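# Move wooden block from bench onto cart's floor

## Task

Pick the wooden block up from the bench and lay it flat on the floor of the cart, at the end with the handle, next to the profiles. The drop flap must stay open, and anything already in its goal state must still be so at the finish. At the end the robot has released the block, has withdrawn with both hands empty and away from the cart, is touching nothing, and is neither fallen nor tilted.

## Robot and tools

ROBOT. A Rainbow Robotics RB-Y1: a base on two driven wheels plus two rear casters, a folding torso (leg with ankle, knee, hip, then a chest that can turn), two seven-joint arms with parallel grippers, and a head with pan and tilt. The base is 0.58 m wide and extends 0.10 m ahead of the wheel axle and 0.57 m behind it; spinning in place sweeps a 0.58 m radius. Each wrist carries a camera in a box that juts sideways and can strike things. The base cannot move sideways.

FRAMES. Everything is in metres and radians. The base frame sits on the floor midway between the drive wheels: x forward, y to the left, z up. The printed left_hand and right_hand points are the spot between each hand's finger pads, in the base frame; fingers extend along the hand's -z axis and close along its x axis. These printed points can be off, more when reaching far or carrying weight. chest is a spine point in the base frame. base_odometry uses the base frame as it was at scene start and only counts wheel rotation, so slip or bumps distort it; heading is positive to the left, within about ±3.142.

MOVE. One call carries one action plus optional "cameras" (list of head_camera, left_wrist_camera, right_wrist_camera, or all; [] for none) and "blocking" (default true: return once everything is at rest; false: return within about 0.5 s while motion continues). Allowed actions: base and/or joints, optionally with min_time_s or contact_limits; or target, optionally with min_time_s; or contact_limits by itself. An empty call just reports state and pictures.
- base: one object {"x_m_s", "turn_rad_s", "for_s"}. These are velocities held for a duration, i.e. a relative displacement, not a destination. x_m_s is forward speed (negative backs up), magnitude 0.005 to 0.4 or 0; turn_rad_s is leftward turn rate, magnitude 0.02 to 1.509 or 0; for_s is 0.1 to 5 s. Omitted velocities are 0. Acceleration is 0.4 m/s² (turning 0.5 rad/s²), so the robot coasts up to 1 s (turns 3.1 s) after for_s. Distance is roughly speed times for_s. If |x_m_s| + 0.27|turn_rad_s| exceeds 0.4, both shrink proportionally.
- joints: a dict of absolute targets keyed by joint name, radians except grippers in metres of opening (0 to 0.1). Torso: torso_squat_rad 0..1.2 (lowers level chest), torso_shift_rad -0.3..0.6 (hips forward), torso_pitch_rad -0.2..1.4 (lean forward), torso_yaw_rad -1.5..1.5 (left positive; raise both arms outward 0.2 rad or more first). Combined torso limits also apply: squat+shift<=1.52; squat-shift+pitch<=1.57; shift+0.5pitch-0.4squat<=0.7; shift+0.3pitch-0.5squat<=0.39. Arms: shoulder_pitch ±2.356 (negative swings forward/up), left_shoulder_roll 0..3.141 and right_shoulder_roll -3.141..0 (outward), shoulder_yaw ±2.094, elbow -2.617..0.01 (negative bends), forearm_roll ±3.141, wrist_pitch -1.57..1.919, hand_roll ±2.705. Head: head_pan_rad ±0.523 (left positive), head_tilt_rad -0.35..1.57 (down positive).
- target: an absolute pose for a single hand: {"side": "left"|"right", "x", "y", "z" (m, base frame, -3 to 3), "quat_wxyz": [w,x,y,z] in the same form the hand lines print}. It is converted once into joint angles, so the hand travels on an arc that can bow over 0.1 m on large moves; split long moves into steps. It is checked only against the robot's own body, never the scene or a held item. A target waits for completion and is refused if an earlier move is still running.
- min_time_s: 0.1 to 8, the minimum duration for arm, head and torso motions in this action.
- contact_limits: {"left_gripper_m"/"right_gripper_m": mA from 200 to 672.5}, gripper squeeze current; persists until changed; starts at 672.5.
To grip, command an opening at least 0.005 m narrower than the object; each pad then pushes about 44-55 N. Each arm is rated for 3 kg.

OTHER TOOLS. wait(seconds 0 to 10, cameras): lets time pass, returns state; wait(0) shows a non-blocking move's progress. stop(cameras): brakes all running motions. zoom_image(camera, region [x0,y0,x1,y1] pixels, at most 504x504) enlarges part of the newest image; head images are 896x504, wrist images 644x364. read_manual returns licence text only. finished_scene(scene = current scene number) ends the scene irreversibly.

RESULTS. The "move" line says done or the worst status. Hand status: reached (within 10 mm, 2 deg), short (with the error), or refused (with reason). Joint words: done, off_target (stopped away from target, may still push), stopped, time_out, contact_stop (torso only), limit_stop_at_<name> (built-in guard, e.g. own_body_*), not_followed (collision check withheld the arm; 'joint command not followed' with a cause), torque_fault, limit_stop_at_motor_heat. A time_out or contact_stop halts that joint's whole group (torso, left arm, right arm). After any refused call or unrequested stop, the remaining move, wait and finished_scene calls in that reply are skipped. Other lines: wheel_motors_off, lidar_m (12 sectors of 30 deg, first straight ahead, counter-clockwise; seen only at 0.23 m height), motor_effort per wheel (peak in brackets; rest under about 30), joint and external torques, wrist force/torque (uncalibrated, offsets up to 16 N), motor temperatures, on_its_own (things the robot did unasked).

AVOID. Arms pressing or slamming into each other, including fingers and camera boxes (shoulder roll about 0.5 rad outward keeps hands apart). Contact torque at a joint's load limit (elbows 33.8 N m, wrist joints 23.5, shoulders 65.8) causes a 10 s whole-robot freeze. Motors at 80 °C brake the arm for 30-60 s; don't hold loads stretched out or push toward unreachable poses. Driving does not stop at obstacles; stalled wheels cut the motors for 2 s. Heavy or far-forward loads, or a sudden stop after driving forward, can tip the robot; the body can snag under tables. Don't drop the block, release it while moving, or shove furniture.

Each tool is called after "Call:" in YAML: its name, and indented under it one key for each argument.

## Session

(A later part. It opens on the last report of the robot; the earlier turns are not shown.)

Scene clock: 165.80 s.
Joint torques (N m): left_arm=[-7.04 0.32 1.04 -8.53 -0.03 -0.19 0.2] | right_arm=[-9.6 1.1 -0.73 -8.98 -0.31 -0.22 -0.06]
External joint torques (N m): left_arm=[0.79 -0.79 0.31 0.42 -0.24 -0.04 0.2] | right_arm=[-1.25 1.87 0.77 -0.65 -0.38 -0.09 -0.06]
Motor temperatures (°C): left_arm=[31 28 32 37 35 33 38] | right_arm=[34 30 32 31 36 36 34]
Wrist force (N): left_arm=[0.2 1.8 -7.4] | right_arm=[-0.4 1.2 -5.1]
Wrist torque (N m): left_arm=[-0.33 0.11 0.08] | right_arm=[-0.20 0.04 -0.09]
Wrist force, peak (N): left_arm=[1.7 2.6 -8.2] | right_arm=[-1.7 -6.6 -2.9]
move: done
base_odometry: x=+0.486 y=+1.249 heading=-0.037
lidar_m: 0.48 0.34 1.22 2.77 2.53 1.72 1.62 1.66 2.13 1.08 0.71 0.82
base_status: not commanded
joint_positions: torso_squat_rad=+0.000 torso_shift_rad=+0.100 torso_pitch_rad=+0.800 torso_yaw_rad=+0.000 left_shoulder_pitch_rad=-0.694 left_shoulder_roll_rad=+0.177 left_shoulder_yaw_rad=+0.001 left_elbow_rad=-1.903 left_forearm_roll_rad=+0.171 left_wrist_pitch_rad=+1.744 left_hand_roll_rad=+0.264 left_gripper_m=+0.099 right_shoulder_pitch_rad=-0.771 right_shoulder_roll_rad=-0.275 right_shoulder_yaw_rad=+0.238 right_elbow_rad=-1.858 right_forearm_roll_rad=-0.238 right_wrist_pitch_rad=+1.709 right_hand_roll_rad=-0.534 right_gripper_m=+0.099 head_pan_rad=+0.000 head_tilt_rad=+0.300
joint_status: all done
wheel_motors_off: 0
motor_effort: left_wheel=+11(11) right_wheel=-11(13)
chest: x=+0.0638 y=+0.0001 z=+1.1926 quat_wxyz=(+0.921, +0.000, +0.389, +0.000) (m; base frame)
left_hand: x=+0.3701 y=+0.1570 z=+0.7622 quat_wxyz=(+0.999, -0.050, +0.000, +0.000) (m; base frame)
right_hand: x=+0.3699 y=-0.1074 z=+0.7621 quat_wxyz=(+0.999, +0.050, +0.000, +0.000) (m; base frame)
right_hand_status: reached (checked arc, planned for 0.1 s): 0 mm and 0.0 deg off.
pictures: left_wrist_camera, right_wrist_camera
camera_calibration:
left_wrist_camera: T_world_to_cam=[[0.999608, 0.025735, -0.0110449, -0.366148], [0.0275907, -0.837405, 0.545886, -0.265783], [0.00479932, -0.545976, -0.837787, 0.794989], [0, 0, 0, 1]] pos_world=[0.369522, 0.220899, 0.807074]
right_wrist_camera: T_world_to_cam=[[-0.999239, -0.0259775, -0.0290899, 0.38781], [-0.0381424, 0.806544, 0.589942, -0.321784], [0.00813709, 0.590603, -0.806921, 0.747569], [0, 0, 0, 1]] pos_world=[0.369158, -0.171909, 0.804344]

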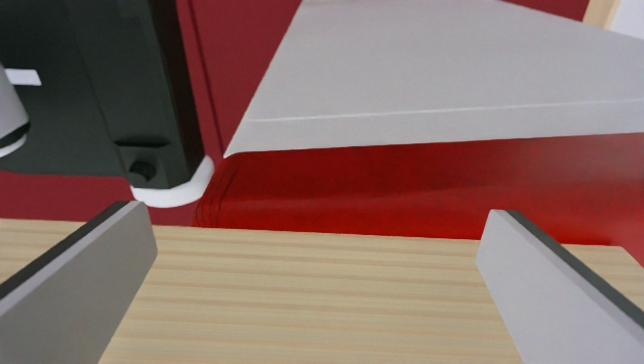

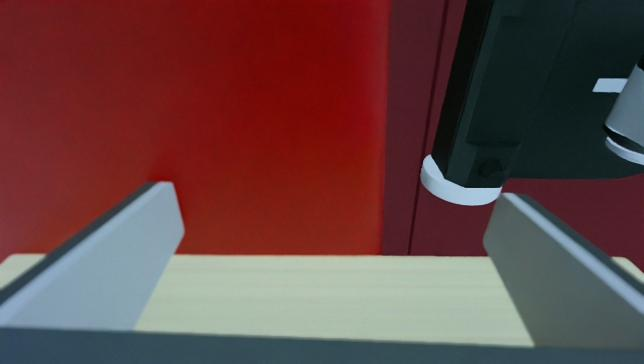

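Call:
move:
  target: {"side": "left", "x": 0.37, "y": 0.150, "z": 0.762, "quat_wxyz": [0.99875, -0.05, 0, 0]}
  cameras: []

Call:
move:
  target: {"side": "left", "x": 0.37, "y": 0.143, "z": 0.762, "quat_wxyz": [0.99875, -0.05, 0, 0]}
  cameras: ["right_wrist_camera", "left_wrist_camera"]

Scene clock: 168.03 s.
Joint torques (N m): left_arm=[-10.65 -7.86 -3.55 -9.22 4.08 -2.31 1.11] | right_arm=[-9.9 6.27 0.98 -10.53 -3.07 -1.73 -0.29]
External joint torques (N m): left_arm=[-2.73 -8.7 -4.17 -0.26 3.88 -2.17 1.11] | right_arm=[-1.55 7.08 2.49 -2.2 -3.15 -1.61 -0.29]
Motor temperatures (°C): left_arm=[31 28 32 37 35 33 38] | right_arm=[34 30 32 31 36 36 34]
Wrist force (N): left_arm=[-1.6 23.6 -2.8] | right_arm=[0.8 -17.8 -1.5]
Wrist torque (N m): left_arm=[-0.76 0.34 -1.18] | right_arm=[0.52 0.23 0.57]
Wrist force, peak (N): left_arm=[-2.9 32.2 0.0] | right_arm=[2.0 -23.6 -3.6]
move: done
base_odometry: x=+0.486 y=+1.249 heading=-0.037
lidar_m: 0.50 0.33 1.23 2.76 2.55 1.73 1.61 1.67 2.14 1.07 0.70 0.82
base_status: not commanded
joint_positions: torso_squat_rad=+0.000 torso_shift_rad=+0.100 torso_pitch_rad=+0.800 torso_yaw_rad=+0.000 left_shoulder_pitch_rad=-0.700 left_shoulder_roll_rad=+0.168 left_shoulder_yaw_rad=-0.012 left_elbow_rad=-1.898 left_forearm_roll_rad=+0.156 left_wrist_pitch_rad=+1.744 left_hand_roll_rad=+0.275 left_gripper_m=+0.099 right_shoulder_pitch_rad=-0.771 right_shoulder_roll_rad=-0.276 right_shoulder_yaw_rad=+0.238 right_elbow_rad=-1.857 right_forearm_roll_rad=-0.238 right_wrist_pitch_rad=+1.709 right_hand_roll_rad=-0.534 right_gripper_m=+0.099 head_pan_rad=+0.000 head_tilt_rad=+0.300
joint_status: all done
wheel_motors_off: 0
motor_effort: left_wheel=+12(13) right_wheel=-11(13)
chest: x=+0.0638 y=+0.0001 z=+1.1926 quat_wxyz=(+0.921, +0.000, +0.389, +0.000) (m; base frame)
left_hand: x=+0.3699 y=+0.1517 z=+0.7619 quat_wxyz=(+0.999, -0.048, +0.000, +0.000) (m; base frame)
left_hand_status: reached (checked arc, planned for 0.1 s): 2 mm and 0.2 deg off.
right_hand: x=+0.3700 y=-0.1083 z=+0.7619 quat_wxyz=(+0.999, +0.049, +0.000, +0.000) (m; base frame)
pictures: none
No camera images: "cameras" was empty.

Scene clock: 168.77 s.
Joint torques (N m): left_arm=[-15.19 -19.38 -10.93 -10.32 9.5 -4.79 2.67] | right_arm=[-11.42 16.84 5.43 -12.48 -7.16 -4 -1.35]
External joint torques (N m): left_arm=[-7.18 -19.97 -11.45 -1.35 9.3 -4.65 2.67] | right_arm=[-3.07 17.72 6.96 -4.16 -7.24 -3.89 -1.35]
Motor temperatures (°C): left_arm=[31 28 32 37 35 33 38] | right_arm=[34 30 32 31 36 36 34]
Wrist force (N): left_arm=[-3.9 51.9 4.2] | right_arm=[2.2 -41.0 1.5]
Wrist torque (N m): left_arm=[-1.38 0.61 -2.85] | right_arm=[1.37 0.33 1.49]
Wrist force, peak (N): left_arm=[-5.3 61.2 5.3] | right_arm=[3.2 -48.8 2.4]
move: done
base_odometry: x=+0.486 y=+1.249 heading=-0.037
lidar_m: 0.47 0.33 1.21 2.75 2.55 1.73 1.61 1.66 2.12 1.08 0.70 0.82
base_status: not commanded
joint_positions: torso_squat_rad=+0.000 torso_shift_rad=+0.100 torso_pitch_rad=+0.800 torso_yaw_rad=+0.000 left_shoulder_pitch_rad=-0.705 left_shoulder_roll_rad=+0.160 left_shoulder_yaw_rad=-0.025 left_elbow_rad=-1.893 left_forearm_roll_rad=+0.141 left_wrist_pitch_rad=+1.745 left_hand_roll_rad=+0.285 left_gripper_m=+0.099 right_shoulder_pitch_rad=-0.771 right_shoulder_roll_rad=-0.279 right_shoulder_yaw_rad=+0.237 right_elbow_rad=-1.857 right_forearm_roll_rad=-0.237 right_wrist_pitch_rad=+1.710 right_hand_roll_rad=-0.534 right_gripper_m=+0.099 head_pan_rad=+0.000 head_tilt_rad=+0.300
joint_status: all done
wheel_motors_off: 0
motor_effort: left_wheel=+13(13) right_wheel=-11(14)
chest: x=+0.0638 y=+0.0002 z=+1.1926 quat_wxyz=(+0.921, +0.000, +0.389, +0.000) (m; base frame)
left_hand: x=+0.3698 y=+0.1471 z=+0.7615 quat_wxyz=(+0.999, -0.046, +0.000, +0.001) (m; base frame)
left_hand_status: reached (checked arc, planned for 0.1 s): 4 mm and 0.5 deg off.
right_hand: x=+0.3703 y=-0.1101 z=+0.7616 quat_wxyz=(+0.999, +0.047, +0.000, -0.001) (m; base frame)
pictures: left_wrist_camera, right_wrist_camera
camera_calibration:
left_wrist_camera: T_world_to_cam=[[0.999522, 0.0284121, -0.0121723, -0.365009], [0.0304913, -0.841743, 0.539017, -0.268948], [0.00506867, -0.539131, -0.842207, 0.791303], [0, 0, 0, 1]] pos_world=[0.369024, 0.210602, 0.806965]
right_wrist_camera: T_world_to_cam=[[-0.99927, -0.0248829, -0.0289975, 0.388071], [-0.0371481, 0.810333, 0.584791, -0.315329], [0.00894627, 0.585442, -0.810665, 0.750733], [0, 0, 0, 1]] pos_world=[0.369358, -0.174333, 0.804248]

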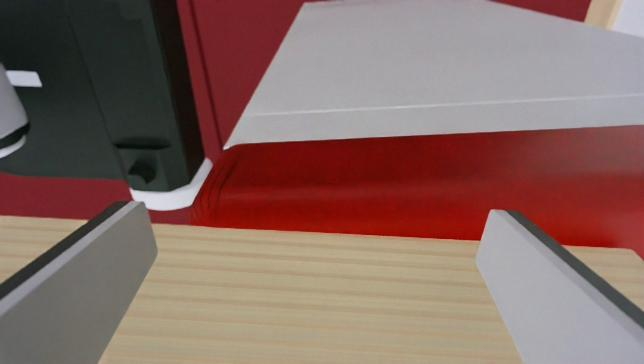

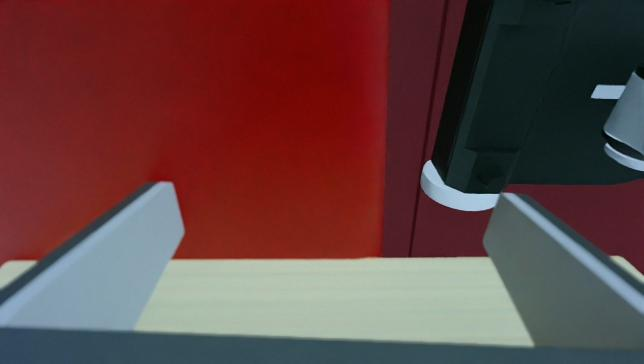

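Call:
move:
  target: {"side": "left", "x": 0.37, "y": 0.165, "z": 0.762, "quat_wxyz": [0.99875, -0.05, 0, 0]}
  cameras: []

Call:
move:
  target: {"side": "right", "x": 0.37, "y": -0.12, "z": 0.765, "quat_wxyz": [0.99875, 0.05, 0, 0]}
  cameras: []

Call:
move:
  base: {"x_m_s": -0.2, "for_s": 2.5}
  cameras: ["head_camera"]

Call:
move:
  target: {"side": "left", "x": 0.37, "y": 0.1225, "z": 0.762, "quat_wxyz": [0.99875, -0.05, 0, 0]}
  cameras: []

Call:
move:
  target: {"side": "left", "x": 0.37, "y": 0.1225, "z": 0.80, "quat_wxyz": [0.99875, -0.05, 0, 0]}
  cameras: []

Call:
move:
  target: {"side": "left", "x": 0.37, "y": 0.1225, "z": 0.762, "quat_wxyz": [0.99875, -0.05, 0, 0]}
  cameras: []

Call:
move:
  target: {"side": "left", "x": 0.36, "y": 0.1225, "z": 0.72, "quat_wxyz": [0.99875, -0.05, 0, 0]}
  cameras: []

Call:
move:
  target: {"side": "left", "x": 0.35, "y": 0.1225, "z": 0.68, "quat_wxyz": [0.99875, -0.05, 0, 0]}
  cameras: []

Call:
move:
  target: {"side": "left", "x": 0.34, "y": 0.1225, "z": 0.64, "quat_wxyz": [0.99875, -0.05, 0, 0]}
  cameras: []

Call:
move:
  target: {"side": "left", "x": 0.335, "y": 0.1225, "z": 0.60, "quat_wxyz": [0.99875, -0.05, 0, 0]}
  cameras: []

Call:
move:
  target: {"side": "left", "x": 0.33, "y": 0.1225, "z": 0.562, "quat_wxyz": [0.99875, -0.05, 0, 0]}
  cameras: ["head_camera"]

Scene clock: 183.57 s.
Joint torques (N m): left_arm=[-7.74 -0.11 0.39 -9.64 0.5 -0.7 0.18] | right_arm=[-10.86 3.89 1.48 -10.47 -1.26 -0.63 -0.11]
External joint torques (N m): left_arm=[-0.03 -1.57 -0.48 -0.69 0.3 -0.55 0.18] | right_arm=[-2.51 4.69 2.98 -2.14 -1.34 -0.51 -0.12]
Motor temperatures (°C): left_arm=[31 29 32 37 36 33 38] | right_arm=[34 31 32 32 37 37 34]
Wrist force (N): left_arm=[1.5 1.0 -8.2] | right_arm=[1.4 -6.2 -3.7]
Wrist torque (N m): left_arm=[-0.23 0.24 0.07] | right_arm=[0.10 0.17 -0.29]
Wrist force, peak (N): left_arm=[-4.0 53.0 4.8] | right_arm=[2.8 -41.7 2.0]
move: done
base_odometry: x=+0.486 y=+1.249 heading=-0.037
lidar_m: 0.47 0.33 1.22 2.78 2.53 1.73 1.61 1.66 2.13 1.08 0.71 0.82
base_status: not commanded
joint_positions: torso_squat_rad=+0.000 torso_shift_rad=+0.100 torso_pitch_rad=+0.800 torso_yaw_rad=+0.000 left_shoulder_pitch_rad=-0.688 left_shoulder_roll_rad=+0.189 left_shoulder_yaw_rad=+0.015 left_elbow_rad=-1.907 left_forearm_roll_rad=+0.182 left_wrist_pitch_rad=+1.743 left_hand_roll_rad=+0.252 left_gripper_m=+0.099 right_shoulder_pitch_rad=-0.771 right_shoulder_roll_rad=-0.276 right_shoulder_yaw_rad=+0.238 right_elbow_rad=-1.857 right_forearm_roll_rad=-0.238 right_wrist_pitch_rad=+1.709 right_hand_roll_rad=-0.534 right_gripper_m=+0.099 head_pan_rad=+0.000 head_tilt_rad=+0.300
joint_status: all done
wheel_motors_off: 0
motor_effort: left_wheel=+11(12) right_wheel=-10(13)
chest: x=+0.0638 y=+0.0000 z=+1.1926 quat_wxyz=(+0.921, +0.000, +0.389, +0.000) (m; base frame)
left_hand: x=+0.3702 y=+0.1648 z=+0.7621 quat_wxyz=(+0.999, -0.049, -0.001, +0.000) (m; base frame)
left_hand_status: reached (checked arc, planned for 0.2 s): 0 mm and 0.2 deg off.
right_hand: x=+0.3699 y=-0.1080 z=+0.7619 quat_wxyz=(+0.999, +0.049, +0.000, +0.000) (m; base frame)
pictures: none
No camera images: "cameras" was empty.

Scene clock: 184.43 s.
Joint torques (N m): left_arm=[-7.26 0.43 0.59 -9.34 0.39 -0.63 0.23] | right_arm=[-7.73 -0.38 -2.23 -9.7 -0.24 -0.28 0.01]
External joint torques (N m): left_arm=[0.45 -1.02 -0.27 -0.39 0.18 -0.48 0.23] | right_arm=[0.4 0.98 -0.53 -1.41 -0.31 -0.16 0.01]
Motor temperatures (°C): left_arm=[31 29 32 37 36 33 38] | right_arm=[34 31 32 32 37 37 34]
Wrist force (N): left_arm=[1.0 1.0 -8.0] | right_arm=[0.2 1.0 -5.1]
Wrist torque (N m): left_arm=[-0.21 0.18 0.05] | right_arm=[-0.14 0.14 -0.08]
Wrist force, peak (N): left_arm=[0.5 0.4 -8.4] | right_arm=[1.2 -5.7 -4.7]
move: done
base_odometry: x=+0.486 y=+1.249 heading=-0.037
lidar_m: 0.47 0.33 1.23 2.77 2.55 1.72 1.61 1.65 2.13 1.08 0.70 0.82
base_status: not commanded
joint_positions: torso_squat_rad=+0.000 torso_shift_rad=+0.100 torso_pitch_rad=+0.800 torso_yaw_rad=+0.000 left_shoulder_pitch_rad=-0.688 left_shoulder_roll_rad=+0.189 left_shoulder_yaw_rad=+0.015 left_elbow_rad=-1.907 left_forearm_roll_rad=+0.182 left_wrist_pitch_rad=+1.743 left_hand_roll_rad=+0.252 left_gripper_m=+0.099 right_shoulder_pitch_rad=-0.757 right_shoulder_roll_rad=-0.298 right_shoulder_yaw_rad=+0.215 right_elbow_rad=-1.881 right_forearm_roll_rad=-0.260 right_wrist_pitch_rad=+1.717 right_hand_roll_rad=-0.517 right_gripper_m=+0.099 head_pan_rad=+0.000 head_tilt_rad=+0.300
joint_status: all done
wheel_motors_off: 0
motor_effort: left_wheel=+11(11) right_wheel=-10(13)
chest: x=+0.0638 y=+0.0001 z=+1.1926 quat_wxyz=(+0.921, +0.000, +0.389, +0.000) (m; base frame)
left_hand: x=+0.3702 y=+0.1647 z=+0.7621 quat_wxyz=(+0.999, -0.049, -0.001, +0.000) (m; base frame)
right_hand: x=+0.3702 y=-0.1198 z=+0.7648 quat_wxyz=(+0.999, +0.049, +0.000, +0.000) (m; base frame)
right_hand_status: reached (checked arc, planned for 0.2 s): 0 mm and 0.1 deg off.
pictures: none
No camera images: "cameras" was empty.

Scene clock: 187.97 s.
Joint torques (N m): left_arm=[-6.8 0.14 0.88 -9.23 0.35 -0.55 0.18] | right_arm=[-8.32 -0.11 -2 -9.52 -0.19 -0.14 0.07]
External joint torques (N m): left_arm=[0.91 -1.32 0.02 -0.29 0.14 -0.4 0.18] | right_arm=[-0.19 1.25 -0.31 -1.23 -0.26 -0.01 0.07]
Motor temperatures (°C): left_arm=[31 29 32 37 36 33 38] | right_arm=[34 31 32 32 37 37 34]
Wrist force (N): left_arm=[0.6 0.6 -7.2] | right_arm=[0.2 1.1 -5.2]
Wrist torque (N m): left_arm=[-0.15 0.16 0.08] | right_arm=[-0.16 0.14 -0.09]
Wrist force, peak (N): left_arm=[0.7 0.6 -8.8] | right_arm=[0.0 1.0 -5.9]
move: done
base_odometry: x=-0.014 y=+1.268 heading=-0.036
lidar_m: 0.82 1.46 1.88 4.23 1.76 1.19 1.12 1.15 1.48 3.28 1.29 1.07
base_status: done (sent for 2.5 of 2.5 s)
joint_positions: torso_squat_rad=+0.000 torso_shift_rad=+0.100 torso_pitch_rad=+0.800 torso_yaw_rad=+0.000 left_shoulder_pitch_rad=-0.688 left_shoulder_roll_rad=+0.189 left_shoulder_yaw_rad=+0.015 left_elbow_rad=-1.907 left_forearm_roll_rad=+0.182 left_wrist_pitch_rad=+1.743 left_hand_roll_rad=+0.252 left_gripper_m=+0.099 right_shoulder_pitch_rad=-0.757 right_shoulder_roll_rad=-0.298 right_shoulder_yaw_rad=+0.215 right_elbow_rad=-1.881 right_forearm_roll_rad=-0.260 right_wrist_pitch_rad=+1.717 right_hand_roll_rad=-0.517 right_gripper_m=+0.099 head_pan_rad=+0.000 head_tilt_rad=+0.300
joint_status: not commanded
wheel_motors_off: 0
motor_effort: left_wheel=+12(28) right_wheel=-13(30)
chest: x=+0.0638 y=+0.0001 z=+1.1926 quat_wxyz=(+0.921, +0.000, +0.389, +0.000) (m; base frame)
left_hand: x=+0.3703 y=+0.1647 z=+0.7621 quat_wxyz=(+0.999, -0.049, -0.001, +0.000) (m; base frame)
right_hand: x=+0.3702 y=-0.1198 z=+0.7647 quat_wxyz=(+0.999, +0.049, +0.000, +0.000) (m; base frame)
pictures: head_camera
camera_calibration:
head_camera: T_world_to_cam=[[-0.0135383, -0.999502, -0.028519, 0.0396672], [-0.863684, 0.0260611, -0.50336, 0.906429], [0.503852, 0.0178167, -0.863606, 0.969633], [0, 0, 0, 1]] pos_world=[0.294853, -0.00125082, 1.29477]

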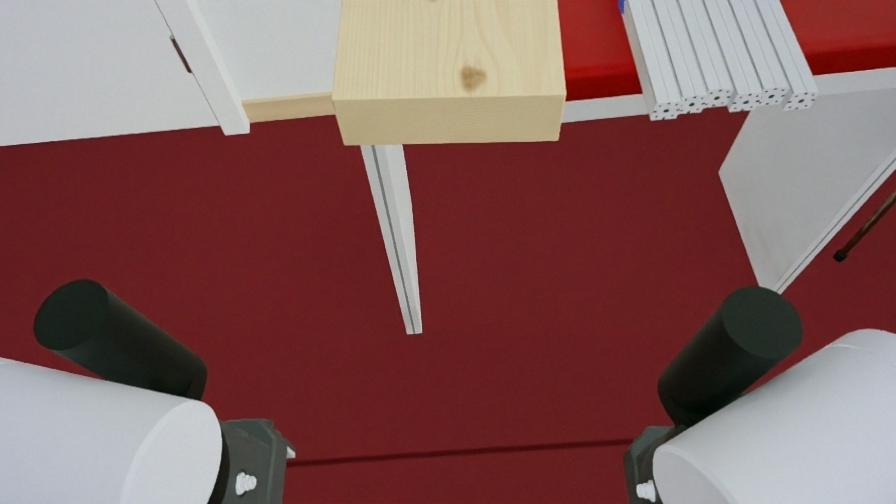

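Scene clock: 188.70 s.
Joint torques (N m): left_arm=[-7.51 -0.65 1.1 -8.09 0.02 -0.54 0.11] | right_arm=[-8.19 -0.36 -2.31 -9.42 -0.1 -0.08 0]
External joint torques (N m): left_arm=[0.89 -0.16 1.01 0.9 -0.18 -0.39 0.11] | right_arm=[-0.07 1 -0.61 -1.13 -0.17 0.05 0]
Motor temperatures (°C): left_arm=[31 29 32 37 36 33 38] | right_arm=[34 31 32 32 37 37 34]
Wrist force (N): left_arm=[1.3 1.2 -7.9] | right_arm=[0.1 0.8 -5.5]
Wrist torque (N m): left_arm=[-0.27 0.21 0.06] | right_arm=[-0.13 0.11 -0.09]
Wrist force, peak (N): left_arm=[1.3 0.1 -8.7] | right_arm=[0.6 0.8 -5.5]
move: done
base_odometry: x=-0.014 y=+1.268 heading=-0.036
lidar_m: 0.82 1.46 1.87 4.23 1.76 1.19 1.13 1.16 1.49 3.28 1.29 1.07
base_status: not commanded
joint_positions: torso_squat_rad=+0.000 torso_shift_rad=+0.100 torso_pitch_rad=+0.800 torso_yaw_rad=+0.000 left_shoulder_pitch_rad=-0.726 left_shoulder_roll_rad=+0.124 left_shoulder_yaw_rad=-0.069 left_elbow_rad=-1.875 left_forearm_roll_rad=+0.107 left_wrist_pitch_rad=+1.742 left_hand_roll_rad=+0.320 left_gripper_m=+0.099 right_shoulder_pitch_rad=-0.757 right_shoulder_roll_rad=-0.298 right_shoulder_yaw_rad=+0.215 right_elbow_rad=-1.881 right_forearm_roll_rad=-0.260 right_wrist_pitch_rad=+1.717 right_hand_roll_rad=-0.517 right_gripper_m=+0.099 head_pan_rad=+0.000 head_tilt_rad=+0.300
joint_status: all done
wheel_motors_off: 0
motor_effort: left_wheel=+12(15) right_wheel=-11(14)
chest: x=+0.0638 y=+0.0001 z=+1.1926 quat_wxyz=(+0.921, +0.000, +0.389, +0.000) (m; base frame)
left_hand: x=+0.3700 y=+0.1224 z=+0.7622 quat_wxyz=(+0.999, -0.050, +0.000, +0.000) (m; base frame)
left_hand_status: reached (checked arc, planned for 0.3 s): 0 mm and 0.0 deg off.
right_hand: x=+0.3702 y=-0.1198 z=+0.7647 quat_wxyz=(+0.999, +0.049, +0.000, +0.000) (m; base frame)
pictures: none
No camera images: "cameras" was empty.

Scene clock: 189.47 s.
Joint torques (N m): left_arm=[-7.74 -1.13 1.32 -8.49 0.32 -0.51 0.14] | right_arm=[-8.03 -0.44 -2.08 -9.31 0.01 -0.08 0.08]
External joint torques (N m): left_arm=[0.87 -0.69 1.21 0.33 0.12 -0.35 0.14] | right_arm=[0.1 0.91 -0.39 -1.01 -0.06 0.04 0.08]
Motor temperatures (°C): left_arm=[31 29 32 37 36 33 38] | right_arm=[34 31 32 32 37 37 34]
Wrist force (N): left_arm=[0.9 0.7 -7.9] | right_arm=[0.0 0.7 -4.9]
Wrist torque (N m): left_arm=[-0.19 0.14 0.05] | right_arm=[-0.12 0.13 -0.10]
Wrist force, peak (N): left_arm=[0.8 0.7 -8.9] | right_arm=[0.0 0.9 -5.6]
move: done
base_odometry: x=-0.014 y=+1.268 heading=-0.036
lidar_m: 0.83 1.46 1.87 4.22 1.76 1.20 1.12 1.15 1.48 3.27 1.28 1.08
base_status: not commanded
joint_positions: torso_squat_rad=+0.000 torso_shift_rad=+0.100 torso_pitch_rad=+0.800 torso_yaw_rad=+0.000 left_shoulder_pitch_rad=-0.748 left_shoulder_roll_rad=+0.125 left_shoulder_yaw_rad=-0.064 left_elbow_rad=-2.001 left_forearm_roll_rad=+0.113 left_wrist_pitch_rad=+1.888 left_hand_roll_rad=+0.338 left_gripper_m=+0.099 right_shoulder_pitch_rad=-0.757 right_shoulder_roll_rad=-0.297 right_shoulder_yaw_rad=+0.215 right_elbow_rad=-1.881 right_forearm_roll_rad=-0.260 right_wrist_pitch_rad=+1.717 right_hand_roll_rad=-0.517 right_gripper_m=+0.099 head_pan_rad=+0.000 head_tilt_rad=+0.300
joint_status: all done
wheel_motors_off: 0
motor_effort: left_wheel=+11(13) right_wheel=-11(14)
chest: x=+0.0638 y=+0.0001 z=+1.1926 quat_wxyz=(+0.921, +0.000, +0.389, +0.000) (m; base frame)
left_hand: x=+0.3701 y=+0.1224 z=+0.7998 quat_wxyz=(+0.999, -0.050, +0.000, +0.000) (m; base frame)
left_hand_status: reached (checked arc, planned for 0.4 s): 0 mm and 0.0 deg off.
right_hand: x=+0.3702 y=-0.1198 z=+0.7647 quat_wxyz=(+0.999, +0.049, +0.000, +0.000) (m; base frame)
pictures: none
No camera images: "cameras" was empty.

Scene clock: 190.23 s.
Joint torques (N m): left_arm=[-7.78 -1.17 -0.03 -8.91 0 -0.23 -0.15] | right_arm=[-8.2 -0.31 -2.1 -9.26 -0.03 0 -0.03]
External joint torques (N m): left_arm=[0.6 -0.68 -0.12 0.08 -0.21 -0.07 -0.15] | right_arm=[-0.07 1.04 -0.4 -0.96 -0.1 0.12 -0.03]
Motor temperatures (°C): left_arm=[31 29 32 37 36 33 38] | right_arm=[34 31 32 32 37 37 34]
Wrist force (N): left_arm=[1.3 1.5 -8.2] | right_arm=[0.4 0.6 -4.9]
Wrist torque (N m): left_arm=[-0.27 0.18 0.06] | right_arm=[-0.08 0.16 -0.10]
Wrist force, peak (N): left_arm=[0.5 1.1 -8.8] | right_arm=[-0.2 0.9 -5.7]
move: done
base_odometry: x=-0.014 y=+1.268 heading=-0.036
lidar_m: 0.82 1.46 1.86 4.21 1.76 1.20 1.11 1.15 1.47 3.27 1.29 1.07
base_status: not commanded
joint_positions: torso_squat_rad=+0.000 torso_shift_rad=+0.100 torso_pitch_rad=+0.800 torso_yaw_rad=+0.000 left_shoulder_pitch_rad=-0.726 left_shoulder_roll_rad=+0.124 left_shoulder_yaw_rad=-0.069 left_elbow_rad=-1.877 left_forearm_roll_rad=+0.107 left_wrist_pitch_rad=+1.742 left_hand_roll_rad=+0.321 left_gripper_m=+0.099 right_shoulder_pitch_rad=-0.757 right_shoulder_roll_rad=-0.297 right_shoulder_yaw_rad=+0.215 right_elbow_rad=-1.881 right_forearm_roll_rad=-0.260 right_wrist_pitch_rad=+1.717 right_hand_roll_rad=-0.517 right_gripper_m=+0.099 head_pan_rad=+0.000 head_tilt_rad=+0.300
joint_status: all done
wheel_motors_off: 0
motor_effort: left_wheel=+12(14) right_wheel=-13(15)
chest: x=+0.0639 y=+0.0001 z=+1.1926 quat_wxyz=(+0.921, +0.000, +0.389, +0.000) (m; base frame)
left_hand: x=+0.3698 y=+0.1226 z=+0.7623 quat_wxyz=(+0.999, -0.050, +0.000, +0.000) (m; base frame)
left_hand_status: reached (checked arc, planned for 0.4 s): 0 mm and 0.0 deg off.
right_hand: x=+0.3702 y=-0.1198 z=+0.7647 quat_wxyz=(+0.999, +0.049, +0.000, +0.000) (m; base frame)
pictures: none
No camera images: "cameras" was empty.

Scene clock: 190.97 s.
Joint torques (N m): left_arm=[-7.35 -1.6 0.13 -8.87 0.2 -0.16 -0.22] | right_arm=[-8.41 -0.32 -2.29 -9.01 -0.09 -0.04 0.02]
External joint torques (N m): left_arm=[0.37 -0.91 0.13 0.08 -0.01 -0.01 -0.22] | right_arm=[-0.28 1.03 -0.59 -0.71 -0.16 0.09 0.02]
Motor temperatures (°C): left_arm=[31 29 32 37 36 33 38] | right_arm=[34 31 32 32 37 37 34]
Wrist force (N): left_arm=[1.0 1.6 -7.5] | right_arm=[-0.4 0.9 -5.2]
Wrist torque (N m): left_arm=[-0.29 0.22 0.04] | right_arm=[-0.11 0.02 -0.09]
Wrist force, peak (N): left_arm=[1.1 -0.4 -8.8] | right_arm=[-0.2 0.8 -5.4]
move: done
base_odometry: x=-0.014 y=+1.268 heading=-0.036
lidar_m: 0.81 1.45 1.87 4.23 1.77 1.19 1.11 1.16 1.48 3.28 1.28 1.08
base_status: not commanded
joint_positions: torso_squat_rad=+0.000 torso_shift_rad=+0.100 torso_pitch_rad=+0.800 torso_yaw_rad=+0.000 left_shoulder_pitch_rad=-0.689 left_shoulder_roll_rad=+0.118 left_shoulder_yaw_rad=-0.081 left_elbow_rad=-1.749 left_forearm_roll_rad=+0.096 left_wrist_pitch_rad=+1.581 left_hand_roll_rad=+0.306 left_gripper_m=+0.099 right_shoulder_pitch_rad=-0.757 right_shoulder_roll_rad=-0.297 right_shoulder_yaw_rad=+0.215 right_elbow_rad=-1.881 right_forearm_roll_rad=-0.260 right_wrist_pitch_rad=+1.717 right_hand_roll_rad=-0.517 right_gripper_m=+0.099 head_pan_rad=+0.000 head_tilt_rad=+0.300
joint_status: all done
wheel_motors_off: 0
motor_effort: left_wheel=+12(13) right_wheel=-12(14)
chest: x=+0.0638 y=+0.0001 z=+1.1926 quat_wxyz=(+0.921, +0.000, +0.389, +0.000) (m; base frame)
left_hand: x=+0.3597 y=+0.1227 z=+0.7206 quat_wxyz=(+0.999, -0.050, +0.000, +0.000) (m; base frame)
left_hand_status: reached (checked arc, planned for 0.4 s): 1 mm and 0.0 deg off.
right_hand: x=+0.3702 y=-0.1198 z=+0.7647 quat_wxyz=(+0.999, +0.049, +0.000, +0.000) (m; base frame)
pictures: none
No camera images: "cameras" was empty.

Scene clock: 191.77 s.
Joint torques (N m): left_arm=[-6.85 -1.91 0.03 -8.62 0.13 -0.22 -0.15] | right_arm=[-7.74 -0.61 -2.32 -9.23 -0.14 -0.08 0.05]
External joint torques (N m): left_arm=[0.41 -1.07 0.11 0.08 -0.08 -0.07 -0.15] | right_arm=[0.39 0.75 -0.62 -0.94 -0.21 0.04 0.05]
Motor temperatures (°C): left_arm=[31 29 32 37 36 33 38] | right_arm=[34 31 32 32 37 37 34]
Wrist force (N): left_arm=[1.2 -0.4 -7.6] | right_arm=[0.1 0.5 -5.4]
Wrist torque (N m): left_arm=[-0.08 0.23 0.06] | right_arm=[-0.08 0.09 -0.06]
Wrist force, peak (N): left_arm=[1.1 1.3 -8.5] | right_arm=[0.4 1.3 -5.5]
move: done
base_odometry: x=-0.014 y=+1.268 heading=-0.036
lidar_m: 0.83 1.47 1.88 4.23 1.76 1.19 1.11 1.14 1.48 3.28 1.29 1.07
base_status: not commanded
joint_positions: torso_squat_rad=+0.000 torso_shift_rad=+0.100 torso_pitch_rad=+0.800 torso_yaw_rad=+0.000 left_shoulder_pitch_rad=-0.677 left_shoulder_roll_rad=+0.112 left_shoulder_yaw_rad=-0.087 left_elbow_rad=-1.604 left_forearm_roll_rad=+0.089 left_wrist_pitch_rad=+1.424 left_hand_roll_rad=+0.293 left_gripper_m=+0.099 right_shoulder_pitch_rad=-0.757 right_shoulder_roll_rad=-0.297 right_shoulder_yaw_rad=+0.215 right_elbow_rad=-1.881 right_forearm_roll_rad=-0.260 right_wrist_pitch_rad=+1.717 right_hand_roll_rad=-0.517 right_gripper_m=+0.099 head_pan_rad=+0.000 head_tilt_rad=+0.300
joint_status: all done
wheel_motors_off: 0
motor_effort: left_wheel=+12(14) right_wheel=-13(15)
chest: x=+0.0639 y=+0.0001 z=+1.1926 quat_wxyz=(+0.921, +0.000, +0.389, +0.000) (m; base frame)
left_hand: x=+0.3497 y=+0.1227 z=+0.6807 quat_wxyz=(+0.999, -0.050, +0.000, +0.000) (m; base frame)
left_hand_status: reached (checked arc, planned for 0.4 s): 1 mm and 0.0 deg off.
right_hand: x=+0.3702 y=-0.1197 z=+0.7647 quat_wxyz=(+0.999, +0.049, +0.000, +0.000) (m; base frame)
pictures: none
No camera images: "cameras" was empty.

Scene clock: 192.60 s.
Joint torques (N m): left_arm=[-6.88 -1.79 0.62 -7.89 0.19 -0.22 -0.24] | right_arm=[-8.31 -0.55 -1.86 -9.15 -0.08 -0.07 0]
External joint torques (N m): left_arm=[0.17 -0.85 0.75 0.31 0 -0.07 -0.24] | right_arm=[-0.18 0.8 -0.17 -0.85 -0.14 0.05 0]
Motor temperatures (°C): left_arm=[31 29 32 37 36 33 38] | right_arm=[34 31 32 32 37 37 34]
Wrist force (N): left_arm=[0.8 1.3 -7.4] | right_arm=[0.2 1.1 -4.7]
Wrist torque (N m): left_arm=[-0.28 0.15 0.08] | right_arm=[-0.17 0.13 -0.09]
Wrist force, peak (N): left_arm=[0.8 -1.2 -8.5] | right_arm=[0.0 0.8 -5.6]
move: done
base_odometry: x=-0.014 y=+1.268 heading=-0.036
lidar_m: 0.82 1.46 1.86 4.23 1.76 1.19 1.11 1.15 1.47 3.27 1.28 1.07
base_status: not commanded
joint_positions: torso_squat_rad=+0.000 torso_shift_rad=+0.100 torso_pitch_rad=+0.800 torso_yaw_rad=+0.000 left_shoulder_pitch_rad=-0.692 left_shoulder_roll_rad=+0.105 left_shoulder_yaw_rad=-0.086 left_elbow_rad=-1.422 left_forearm_roll_rad=+0.087 left_wrist_pitch_rad=+1.259 left_hand_roll_rad=+0.282 left_gripper_m=+0.099 right_shoulder_pitch_rad=-0.757 right_shoulder_roll_rad=-0.297 right_shoulder_yaw_rad=+0.215 right_elbow_rad=-1.881 right_forearm_roll_rad=-0.260 right_wrist_pitch_rad=+1.717 right_hand_roll_rad=-0.517 right_gripper_m=+0.099 head_pan_rad=+0.000 head_tilt_rad=+0.300
joint_status: all done
wheel_motors_off: 0
motor_effort: left_wheel=+12(13) right_wheel=-12(14)
chest: x=+0.0639 y=+0.0001 z=+1.1926 quat_wxyz=(+0.921, +0.000, +0.389, +0.000) (m; base frame)
left_hand: x=+0.3400 y=+0.1225 z=+0.6400 quat_wxyz=(+0.999, -0.050, +0.000, +0.000) (m; base frame)
left_hand_status: reached (checked arc, planned for 0.5 s): 0 mm and 0.0 deg off.
right_hand: x=+0.3702 y=-0.1197 z=+0.7647 quat_wxyz=(+0.999, +0.049, +0.000, +0.000) (m; base frame)
pictures: none
No camera images: "cameras" was empty.

Scene clock: 193.50 s.
Joint torques (N m): left_arm=[-7.01 -1.7 1.02 -7.1 0.21 -0.17 -0.25] | right_arm=[-8 -0.57 -2.48 -9.19 -0.11 -0.01 0.08]
External joint torques (N m): left_arm=[0.36 -0.78 1.15 0.33 0.03 -0.02 -0.25] | right_arm=[0.13 0.78 -0.79 -0.89 -0.18 0.11 0.07]
Motor temperatures (°C): left_arm=[31 29 32 37 36 33 38] | right_arm=[34 31 32 32 37 37 34]
Wrist force (N): left_arm=[0.9 0.7 -8.6] | right_arm=[0.0 0.7 -5.2]
Wrist torque (N m): left_arm=[-0.20 0.19 0.04] | right_arm=[-0.10 0.09 -0.07]
Wrist force, peak (N): left_arm=[0.6 0.5 -9.0] | right_arm=[0.2 0.5 -5.6]
move: done
base_odometry: x=-0.014 y=+1.268 heading=-0.036
lidar_m: 0.83 1.46 1.89 4.23 1.75 1.19 1.12 1.15 1.48 3.28 1.29 1.07
base_status: not commanded
joint_positions: torso_squat_rad=+0.000 torso_shift_rad=+0.100 torso_pitch_rad=+0.800 torso_yaw_rad=+0.000 left_shoulder_pitch_rad=-0.754 left_shoulder_roll_rad=+0.101 left_shoulder_yaw_rad=-0.076 left_elbow_rad=-1.186 left_forearm_roll_rad=+0.093 left_wrist_pitch_rad=+1.082 left_hand_roll_rad=+0.269 left_gripper_m=+0.099 right_shoulder_pitch_rad=-0.757 right_shoulder_roll_rad=-0.297 right_shoulder_yaw_rad=+0.215 right_elbow_rad=-1.881 right_forearm_roll_rad=-0.260 right_wrist_pitch_rad=+1.717 right_hand_roll_rad=-0.517 right_gripper_m=+0.099 head_pan_rad=+0.000 head_tilt_rad=+0.300
joint_status: all done
wheel_motors_off: 0
motor_effort: left_wheel=+11(13) right_wheel=-12(14)
chest: x=+0.0639 y=+0.0001 z=+1.1926 quat_wxyz=(+0.921, +0.000, +0.389, +0.000) (m; base frame)
left_hand: x=+0.3350 y=+0.1225 z=+0.6001 quat_wxyz=(+0.999, -0.050, +0.000, +0.000) (m; base frame)
left_hand_status: reached (checked arc, planned for 0.6 s): 0 mm and 0.0 deg off.
right_hand: x=+0.3702 y=-0.1197 z=+0.7647 quat_wxyz=(+0.999, +0.049, +0.000, +0.000) (m; base frame)
pictures: none
No camera images: "cameras" was empty.

Scene clock: 194.43 s.
Joint torques (N m): left_arm=[-7.33 -1.83 1.43 -6.02 0.31 -0.14 -0.15] | right_arm=[-8.11 -0.67 -2.18 -9.05 -0.21 -0.14 0.06]
External joint torques (N m): left_arm=[0.66 -1.02 1.52 0.28 0.15 0.01 -0.15] | right_arm=[0.02 0.68 -0.49 -0.76 -0.28 -0.02 0.06]
Motor temperatures (°C): left_arm=[31 29 32 37 35 33 38] | right_arm=[34 31 32 32 36 37 34]
Wrist force (N): left_arm=[1.0 0.4 -7.4] | right_arm=[0.2 1.0 -4.9]
Wrist torque (N m): left_arm=[-0.11 0.21 0.04] | right_arm=[-0.13 0.17 -0.08]
Wrist force, peak (N): left_arm=[2.7 0.7 -8.3] | right_arm=[-0.1 1.0 -5.4]
move: done
base_odometry: x=-0.014 y=+1.268 heading=-0.036
lidar_m: 0.84 1.47 1.86 4.24 1.76 1.19 1.12 1.16 1.48 3.27 1.28 1.06
base_status: not commanded
joint_positions: torso_squat_rad=+0.000 torso_shift_rad=+0.100 torso_pitch_rad=+0.800 torso_yaw_rad=+0.000 left_shoulder_pitch_rad=-0.855 left_shoulder_roll_rad=+0.096 left_shoulder_yaw_rad=-0.058 left_elbow_rad=-0.888 left_forearm_roll_rad=+0.108 left_wrist_pitch_rad=+0.883 left_hand_roll_rad=+0.253 left_gripper_m=+0.099 right_shoulder_pitch_rad=-0.757 right_shoulder_roll_rad=-0.297 right_shoulder_yaw_rad=+0.215 right_elbow_rad=-1.881 right_forearm_roll_rad=-0.260 right_wrist_pitch_rad=+1.717 right_hand_roll_rad=-0.517 right_gripper_m=+0.099 head_pan_rad=+0.000 head_tilt_rad=+0.300
joint_status: all done
wheel_motors_off: 0
motor_effort: left_wheel=+11(13) right_wheel=-12(13)
chest: x=+0.0639 y=+0.0001 z=+1.1926 quat_wxyz=(+0.921, +0.000, +0.389, +0.000) (m; base frame)
left_hand: x=+0.3299 y=+0.1225 z=+0.5626 quat_wxyz=(+0.999, -0.050, -0.001, +0.000) (m; base frame)
left_hand_status: reached (checked arc, planned for 0.6 s): 1 mm and 0.1 deg off.
right_hand: x=+0.3702 y=-0.1197 z=+0.7647 quat_wxyz=(+0.999, +0.049, +0.000, +0.000) (m; base frame)
pictures: head_camera
camera_calibration:
head_camera: T_world_to_cam=[[-0.013451, -0.999504, -0.0284699, 0.039579], [-0.863684, 0.0259611, -0.503364, 0.906521], [0.503854, 0.0178183, -0.863605, 0.969581], [0, 0, 0, 1]] pos_world=[0.294953, -0.00125112, 1.29477]

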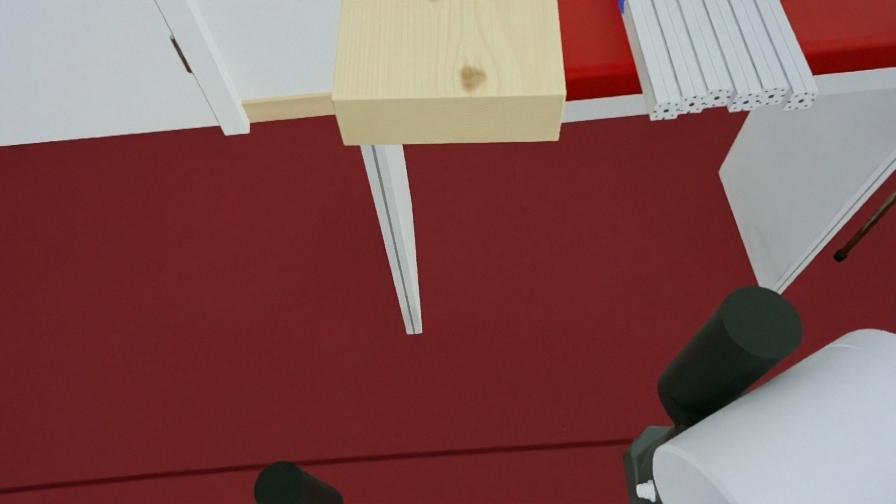

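Call:
move:
  joints: {"left_shoulder_pitch_rad": -0.719, "left_shoulder_roll_rad": 0.261, "left_shoulder_yaw_rad": 0.12, "left_elbow_rad": -2.039, "left_forearm_roll_rad": 0.282, "left_wrist_pitch_rad": 1.919, "left_hand_roll_rad": 0.226, "right_shoulder_pitch_rad": -0.719, "right_shoulder_roll_rad": -0.261, "right_shoulder_yaw_rad": -0.12, "right_elbow_rad": -2.039, "right_forearm_roll_rad": -0.282, "right_wrist_pitch_rad": 1.919, "right_hand_roll_rad": -0.226}
  base: {"turn_rad_s": 0.08, "for_s": 0.55}
  cameras: []

Call:
move:
  target: {"side": "left", "x": 0.37, "y": 0.155, "z": 0.805, "quat_wxyz": [0.99875, -0.05, 0, 0]}
  cameras: []

Call:
move:
  target: {"side": "right", "x": 0.37, "y": -0.155, "z": 0.805, "quat_wxyz": [0.99875, 0.05, 0, 0]}
  cameras: []

Call:
move:
  base: {"x_m_s": 0.2, "for_s": 2.5}
  cameras: []

Call:
move:
  base: {"turn_rad_s": -0.08, "for_s": 0.55}

Scene clock: 202.10 s.
Joint torques (N m): left_arm=[-6.67 2.6 2.72 -8.59 0.38 -0.66 -0.24] | right_arm=[-6.28 -2.65 -1.86 -9.08 -0.06 -0.1 -0.28]
External joint torques (N m): left_arm=[1.3 -0.88 1.06 0.03 0.17 -0.52 -0.24] | right_arm=[1.08 1.1 -0.27 -1.01 -0.11 -0.01 -0.28]
Motor temperatures (°C): left_arm=[31 28 32 37 35 33 38] | right_arm=[34 31 32 32 36 36 34]
Wrist force (N): left_arm=[1.3 0.5 -6.7] | right_arm=[0.3 0.8 -5.2]
Wrist torque (N m): left_arm=[-0.16 0.25 0.07] | right_arm=[-0.10 0.17 -0.11]
Wrist force, peak (N): left_arm=[0.7 0.1 -8.8] | right_arm=[-0.4 1.2 -5.9]
move: done
base_odometry: x=-0.014 y=+1.268 heading=+0.008
lidar_m: 0.81 1.47 1.95 4.36 1.68 1.17 1.11 1.16 1.53 3.71 1.28 1.06
base_status: done (sent for 0.57 of 0.57 s)
joint_positions: torso_squat_rad=+0.000 torso_shift_rad=+0.100 torso_pitch_rad=+0.800 torso_yaw_rad=+0.000 left_shoulder_pitch_rad=-0.719 left_shoulder_roll_rad=+0.261 left_shoulder_yaw_rad=+0.120 left_elbow_rad=-2.039 left_forearm_roll_rad=+0.282 left_wrist_pitch_rad=+1.919 left_hand_roll_rad=+0.226 left_gripper_m=+0.099 right_shoulder_pitch_rad=-0.719 right_shoulder_roll_rad=-0.261 right_shoulder_yaw_rad=-0.120 right_elbow_rad=-2.039 right_forearm_roll_rad=-0.282 right_wrist_pitch_rad=+1.919 right_hand_roll_rad=-0.226 right_gripper_m=+0.099 head_pan_rad=+0.000 head_tilt_rad=+0.300
joint_status: all done
wheel_motors_off: 0
motor_effort: left_wheel=-13(31) right_wheel=+22(35)
chest: x=+0.0639 y=+0.0001 z=+1.1926 quat_wxyz=(+0.921, +0.000, +0.389, +0.000) (m; base frame)
left_hand: x=+0.3796 y=+0.1998 z=+0.8097 quat_wxyz=(+0.999, -0.050, -0.002, +0.000) (m; base frame)
right_hand: x=+0.3796 y=-0.1997 z=+0.8097 quat_wxyz=(+0.999, +0.050, -0.002, +0.000) (m; base frame)
pictures: none
No camera images: "cameras" was empty.

Scene clock: 202.83 s.
Joint torques (N m): left_arm=[-7.12 1.33 1.71 -9.15 0.04 -0.57 0.03] | right_arm=[-6.76 -2.68 -2.32 -9.11 -0.1 -0.1 -0.29]
External joint torques (N m): left_arm=[0.98 0.13 0.9 -0.4 -0.15 -0.42 0.04] | right_arm=[0.6 1.07 -0.73 -1.04 -0.14 -0.01 -0.29]
Motor temperatures (°C): left_arm=[31 28 32 37 35 33 38] | right_arm=[34 31 32 32 36 36 34]
Wrist force (N): left_arm=[1.2 -0.2 -8.2] | right_arm=[0.1 0.9 -5.3]
Wrist torque (N m): left_arm=[-0.06 0.18 0.09] | right_arm=[-0.14 0.09 -0.09]
Wrist force, peak (N): left_arm=[0.9 -0.7 -8.6] | right_arm=[0.1 1.2 -5.5]
move: done
base_odometry: x=-0.014 y=+1.268 heading=+0.008
lidar_m: 0.83 1.47 1.95 4.36 1.66 1.18 1.12 1.17 1.54 3.70 1.29 1.06
base_status: not commanded
joint_positions: torso_squat_rad=+0.000 torso_shift_rad=+0.100 torso_pitch_rad=+0.800 torso_yaw_rad=+0.000 left_shoulder_pitch_rad=-0.722 left_shoulder_roll_rad=+0.188 left_shoulder_yaw_rad=+0.002 left_elbow_rad=-2.045 left_forearm_roll_rad=+0.189 left_wrist_pitch_rad=+1.909 left_hand_roll_rad=+0.302 left_gripper_m=+0.099 right_shoulder_pitch_rad=-0.719 right_shoulder_roll_rad=-0.261 right_shoulder_yaw_rad=-0.120 right_elbow_rad=-2.039 right_forearm_roll_rad=-0.282 right_wrist_pitch_rad=+1.919 right_hand_roll_rad=-0.226 right_gripper_m=+0.099 head_pan_rad=+0.000 head_tilt_rad=+0.300
joint_status: all done
wheel_motors_off: 0
motor_effort: left_wheel=-15(16) right_wheel=+22(22)
chest: x=+0.0639 y=+0.0001 z=+1.1926 quat_wxyz=(+0.921, +0.000, +0.389, +0.000) (m; base frame)
left_hand: x=+0.3699 y=+0.1549 z=+0.8051 quat_wxyz=(+0.999, -0.050, +0.000, +0.000) (m; base frame)
left_hand_status: reached (checked arc, planned for 0.4 s): 0 mm and 0.0 deg off.
right_hand: x=+0.3796 y=-0.1997 z=+0.8097 quat_wxyz=(+0.999, +0.050, -0.002, +0.000) (m; base frame)
pictures: none
No camera images: "cameras" was empty.

Scene clock: 203.60 s.
Joint torques (N m): left_arm=[-7.31 0.72 1.73 -8.86 0 -0.53 0.06] | right_arm=[-7.31 -0.98 -1.38 -9.49 0.04 -0.02 0]
External joint torques (N m): left_arm=[0.8 -0.47 0.92 -0.12 -0.2 -0.38 0.06] | right_arm=[0.19 0.56 -0.58 -1.32 -0.01 0.08 0]
Motor temperatures (°C): left_arm=[31 28 32 37 35 33 38] | right_arm=[34 31 32 32 36 36 34]
Wrist force (N): left_arm=[0.8 0.3 -7.2] | right_arm=[0.1 0.7 -4.7]
Wrist torque (N m): left_arm=[-0.15 0.12 0.07] | right_arm=[-0.11 0.13 -0.09]
Wrist force, peak (N): left_arm=[0.8 0.3 -8.2] | right_arm=[-0.4 1.8 -5.7]
move: done
base_odometry: x=-0.014 y=+1.268 heading=+0.008
lidar_m: 0.82 1.46 1.95 4.36 1.68 1.18 1.11 1.16 1.53 3.72 1.28 1.08
base_status: not commanded
joint_positions: torso_squat_rad=+0.000 torso_shift_rad=+0.100 torso_pitch_rad=+0.800 torso_yaw_rad=+0.000 left_shoulder_pitch_rad=-0.722 left_shoulder_roll_rad=+0.188 left_shoulder_yaw_rad=+0.002 left_elbow_rad=-2.045 left_forearm_roll_rad=+0.189 left_wrist_pitch_rad=+1.909 left_hand_roll_rad=+0.302 left_gripper_m=+0.099 right_shoulder_pitch_rad=-0.722 right_shoulder_roll_rad=-0.188 right_shoulder_yaw_rad=-0.002 right_elbow_rad=-2.045 right_forearm_roll_rad=-0.189 right_wrist_pitch_rad=+1.909 right_hand_roll_rad=-0.302 right_gripper_m=+0.099 head_pan_rad=+0.000 head_tilt_rad=+0.300
joint_status: all done
wheel_motors_off: 0
motor_effort: left_wheel=-13(15) right_wheel=+23(23)
chest: x=+0.0638 y=+0.0001 z=+1.1926 quat_wxyz=(+0.921, +0.000, +0.389, +0.000) (m; base frame)
left_hand: x=+0.3700 y=+0.1550 z=+0.8051 quat_wxyz=(+0.999, -0.050, +0.000, +0.000) (m; base frame)
right_hand: x=+0.3699 y=-0.1550 z=+0.8050 quat_wxyz=(+0.999, +0.050, +0.000, +0.000) (m; base frame)
right_hand_status: reached (checked arc, planned for 0.4 s): 0 mm and 0.0 deg off.
pictures: none
No camera images: "cameras" was empty.

Scene clock: 206.97 s.
Joint torques (N m): left_arm=[-6.91 0.78 1.98 -8.75 -0.08 -0.45 0.06] | right_arm=[-7.68 -1.18 -1.45 -9.13 0.05 -0.09 -0.1]
External joint torques (N m): left_arm=[1.19 -0.41 1.18 -0.01 -0.28 -0.3 0.07] | right_arm=[-0.17 0.35 -0.66 -0.95 0 0 -0.1]
Motor temperatures (°C): left_arm=[31 28 32 37 35 33 38] | right_arm=[34 31 32 32 36 36 34]
Wrist force (N): left_arm=[1.5 0.3 -7.8] | right_arm=[0.3 0.8 -4.5]
Wrist torque (N m): left_arm=[-0.14 0.24 0.09] | right_arm=[-0.11 0.15 -0.08]
Wrist force, peak (N): left_arm=[1.3 0.5 -8.5] | right_arm=[0.2 0.6 -5.8]
move: done
base_odometry: x=+0.486 y=+1.272 heading=+0.008
lidar_m: 0.33 0.33 1.27 3.13 2.42 1.71 1.61 1.68 2.20 1.15 0.73 0.87
base_status: done (sent for 2.5 of 2.5 s)
joint_positions: torso_squat_rad=+0.000 torso_shift_rad=+0.100 torso_pitch_rad=+0.800 torso_yaw_rad=+0.000 left_shoulder_pitch_rad=-0.722 left_shoulder_roll_rad=+0.188 left_shoulder_yaw_rad=+0.002 left_elbow_rad=-2.045 left_forearm_roll_rad=+0.189 left_wrist_pitch_rad=+1.909 left_hand_roll_rad=+0.302 left_gripper_m=+0.099 right_shoulder_pitch_rad=-0.722 right_shoulder_roll_rad=-0.188 right_shoulder_yaw_rad=-0.002 right_elbow_rad=-2.045 right_forearm_roll_rad=-0.189 right_wrist_pitch_rad=+1.909 right_hand_roll_rad=-0.302 right_gripper_m=+0.099 head_pan_rad=+0.000 head_tilt_rad=+0.300
joint_status: not commanded
wheel_motors_off: 0
motor_effort: left_wheel=+2(26) right_wheel=-2(57)
chest: x=+0.0639 y=+0.0001 z=+1.1926 quat_wxyz=(+0.921, +0.000, +0.389, +0.000) (m; base frame)
left_hand: x=+0.3700 y=+0.1549 z=+0.8051 quat_wxyz=(+0.999, -0.050, +0.000, +0.000) (m; base frame)
right_hand: x=+0.3699 y=-0.1550 z=+0.8050 quat_wxyz=(+0.999, +0.050, +0.000, +0.000) (m; base frame)
pictures: none
No camera images: "cameras" was empty.

Scene clock: 208.03 s.
Joint torques (N m): left_arm=[-7 0.43 1.99 -8.92 0.03 -0.37 0.06] | right_arm=[-7.54 -1.02 -1.36 -9.21 0.01 -0.04 -0.09]
External joint torques (N m): left_arm=[1.1 -0.76 1.19 -0.17 -0.17 -0.22 0.06] | right_arm=[-0.03 0.51 -0.56 -1.03 -0.04 0.05 -0.09]
Motor temperatures (°C): left_arm=[31 28 32 37 35 33 38] | right_arm=[34 31 32 32 36 36 34]
Wrist force (N): left_arm=[1.0 0.4 -8.1] | right_arm=[0.2 0.8 -4.8]
Wrist torque (N m): left_arm=[-0.18 0.18 0.06] | right_arm=[-0.13 0.11 -0.11]
Wrist force, peak (N): left_arm=[0.9 0.4 -8.7] | right_arm=[0.0 0.8 -5.5]
move: done
base_odometry: x=+0.486 y=+1.272 heading=-0.037
lidar_m: 0.33 0.32 1.21 2.77 2.55 1.73 1.60 1.66 2.13 1.10 0.73 0.85
base_status: done (sent for 0.57 of 0.57 s)
joint_positions: torso_squat_rad=+0.000 torso_shift_rad=+0.100 torso_pitch_rad=+0.800 torso_yaw_rad=+0.000 left_shoulder_pitch_rad=-0.722 left_shoulder_roll_rad=+0.188 left_shoulder_yaw_rad=+0.002 left_elbow_rad=-2.045 left_forearm_roll_rad=+0.189 left_wrist_pitch_rad=+1.909 left_hand_roll_rad=+0.302 left_gripper_m=+0.099 right_shoulder_pitch_rad=-0.722 right_shoulder_roll_rad=-0.188 right_shoulder_yaw_rad=-0.002 right_elbow_rad=-2.045 right_forearm_roll_rad=-0.189 right_wrist_pitch_rad=+1.909 right_hand_roll_rad=-0.302 right_gripper_m=+0.099 head_pan_rad=+0.000 head_tilt_rad=+0.300
joint_status: not commanded
wheel_motors_off: 0
motor_effort: left_wheel=+7(21) right_wheel=-16(24)
chest: x=+0.0639 y=+0.0001 z=+1.1926 quat_wxyz=(+0.921, +0.000, +0.389, +0.000) (m; base frame)
left_hand: x=+0.3700 y=+0.1549 z=+0.8051 quat_wxyz=(+0.999, -0.050, +0.000, +0.000) (m; base frame)
right_hand: x=+0.3699 y=-0.1550 z=+0.8050 quat_wxyz=(+0.999, +0.050, +0.000, +0.000) (m; base frame)
pictures: head_camera, left_wrist_camera, right_wrist_camera
camera_calibration:
head_camera: T_world_to_cam=[[-0.0135407, -0.999502, -0.0285197, 0.0396702], [-0.863728, 0.026062, -0.503285, 0.906431], [0.503777, 0.0178184, -0.86365, 0.969662], [0, 0, 0, 1]] pos_world=[0.294953, -0.00125082, 1.29477]
left_wrist_camera: T_world_to_cam=[[0.99961, 0.0255135, -0.0113745, -0.365194], [0.0275855, -0.837457, 0.545807, -0.290794], [0.00439973, -0.545908, -0.837834, 0.830011], [0, 0, 0, 1]] pos_world=[0.369421, 0.2189, 0.849974]
right_wrist_camera: T_world_to_cam=[[-0.999231, -0.0264415, -0.0289504, 0.387598], [-0.0384379, 0.806268, 0.5903, -0.308956], [0.00773337, 0.590959, -0.806664, 0.810308], [0, 0, 0, 1]] pos_world=[0.369158, -0.219509, 0.847244]

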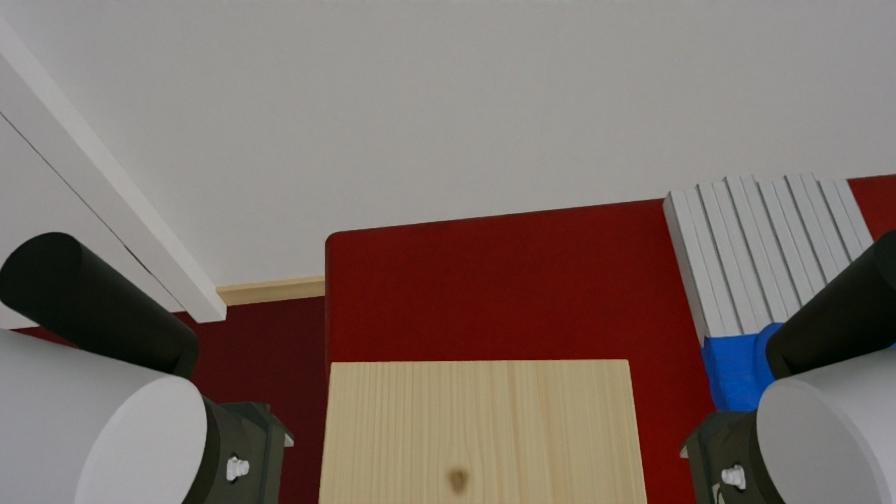

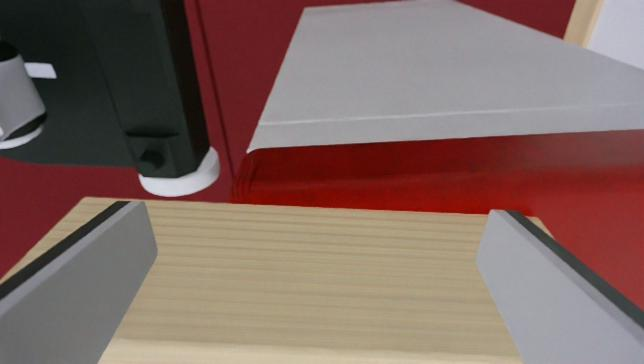

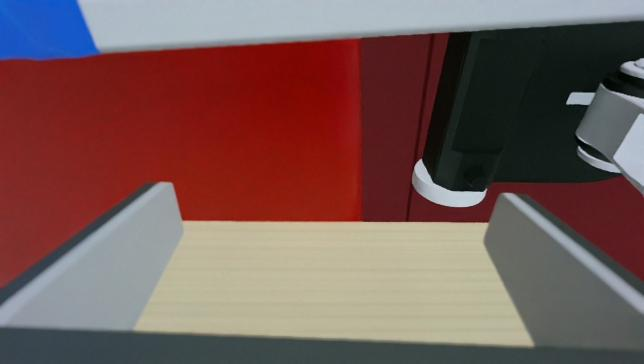

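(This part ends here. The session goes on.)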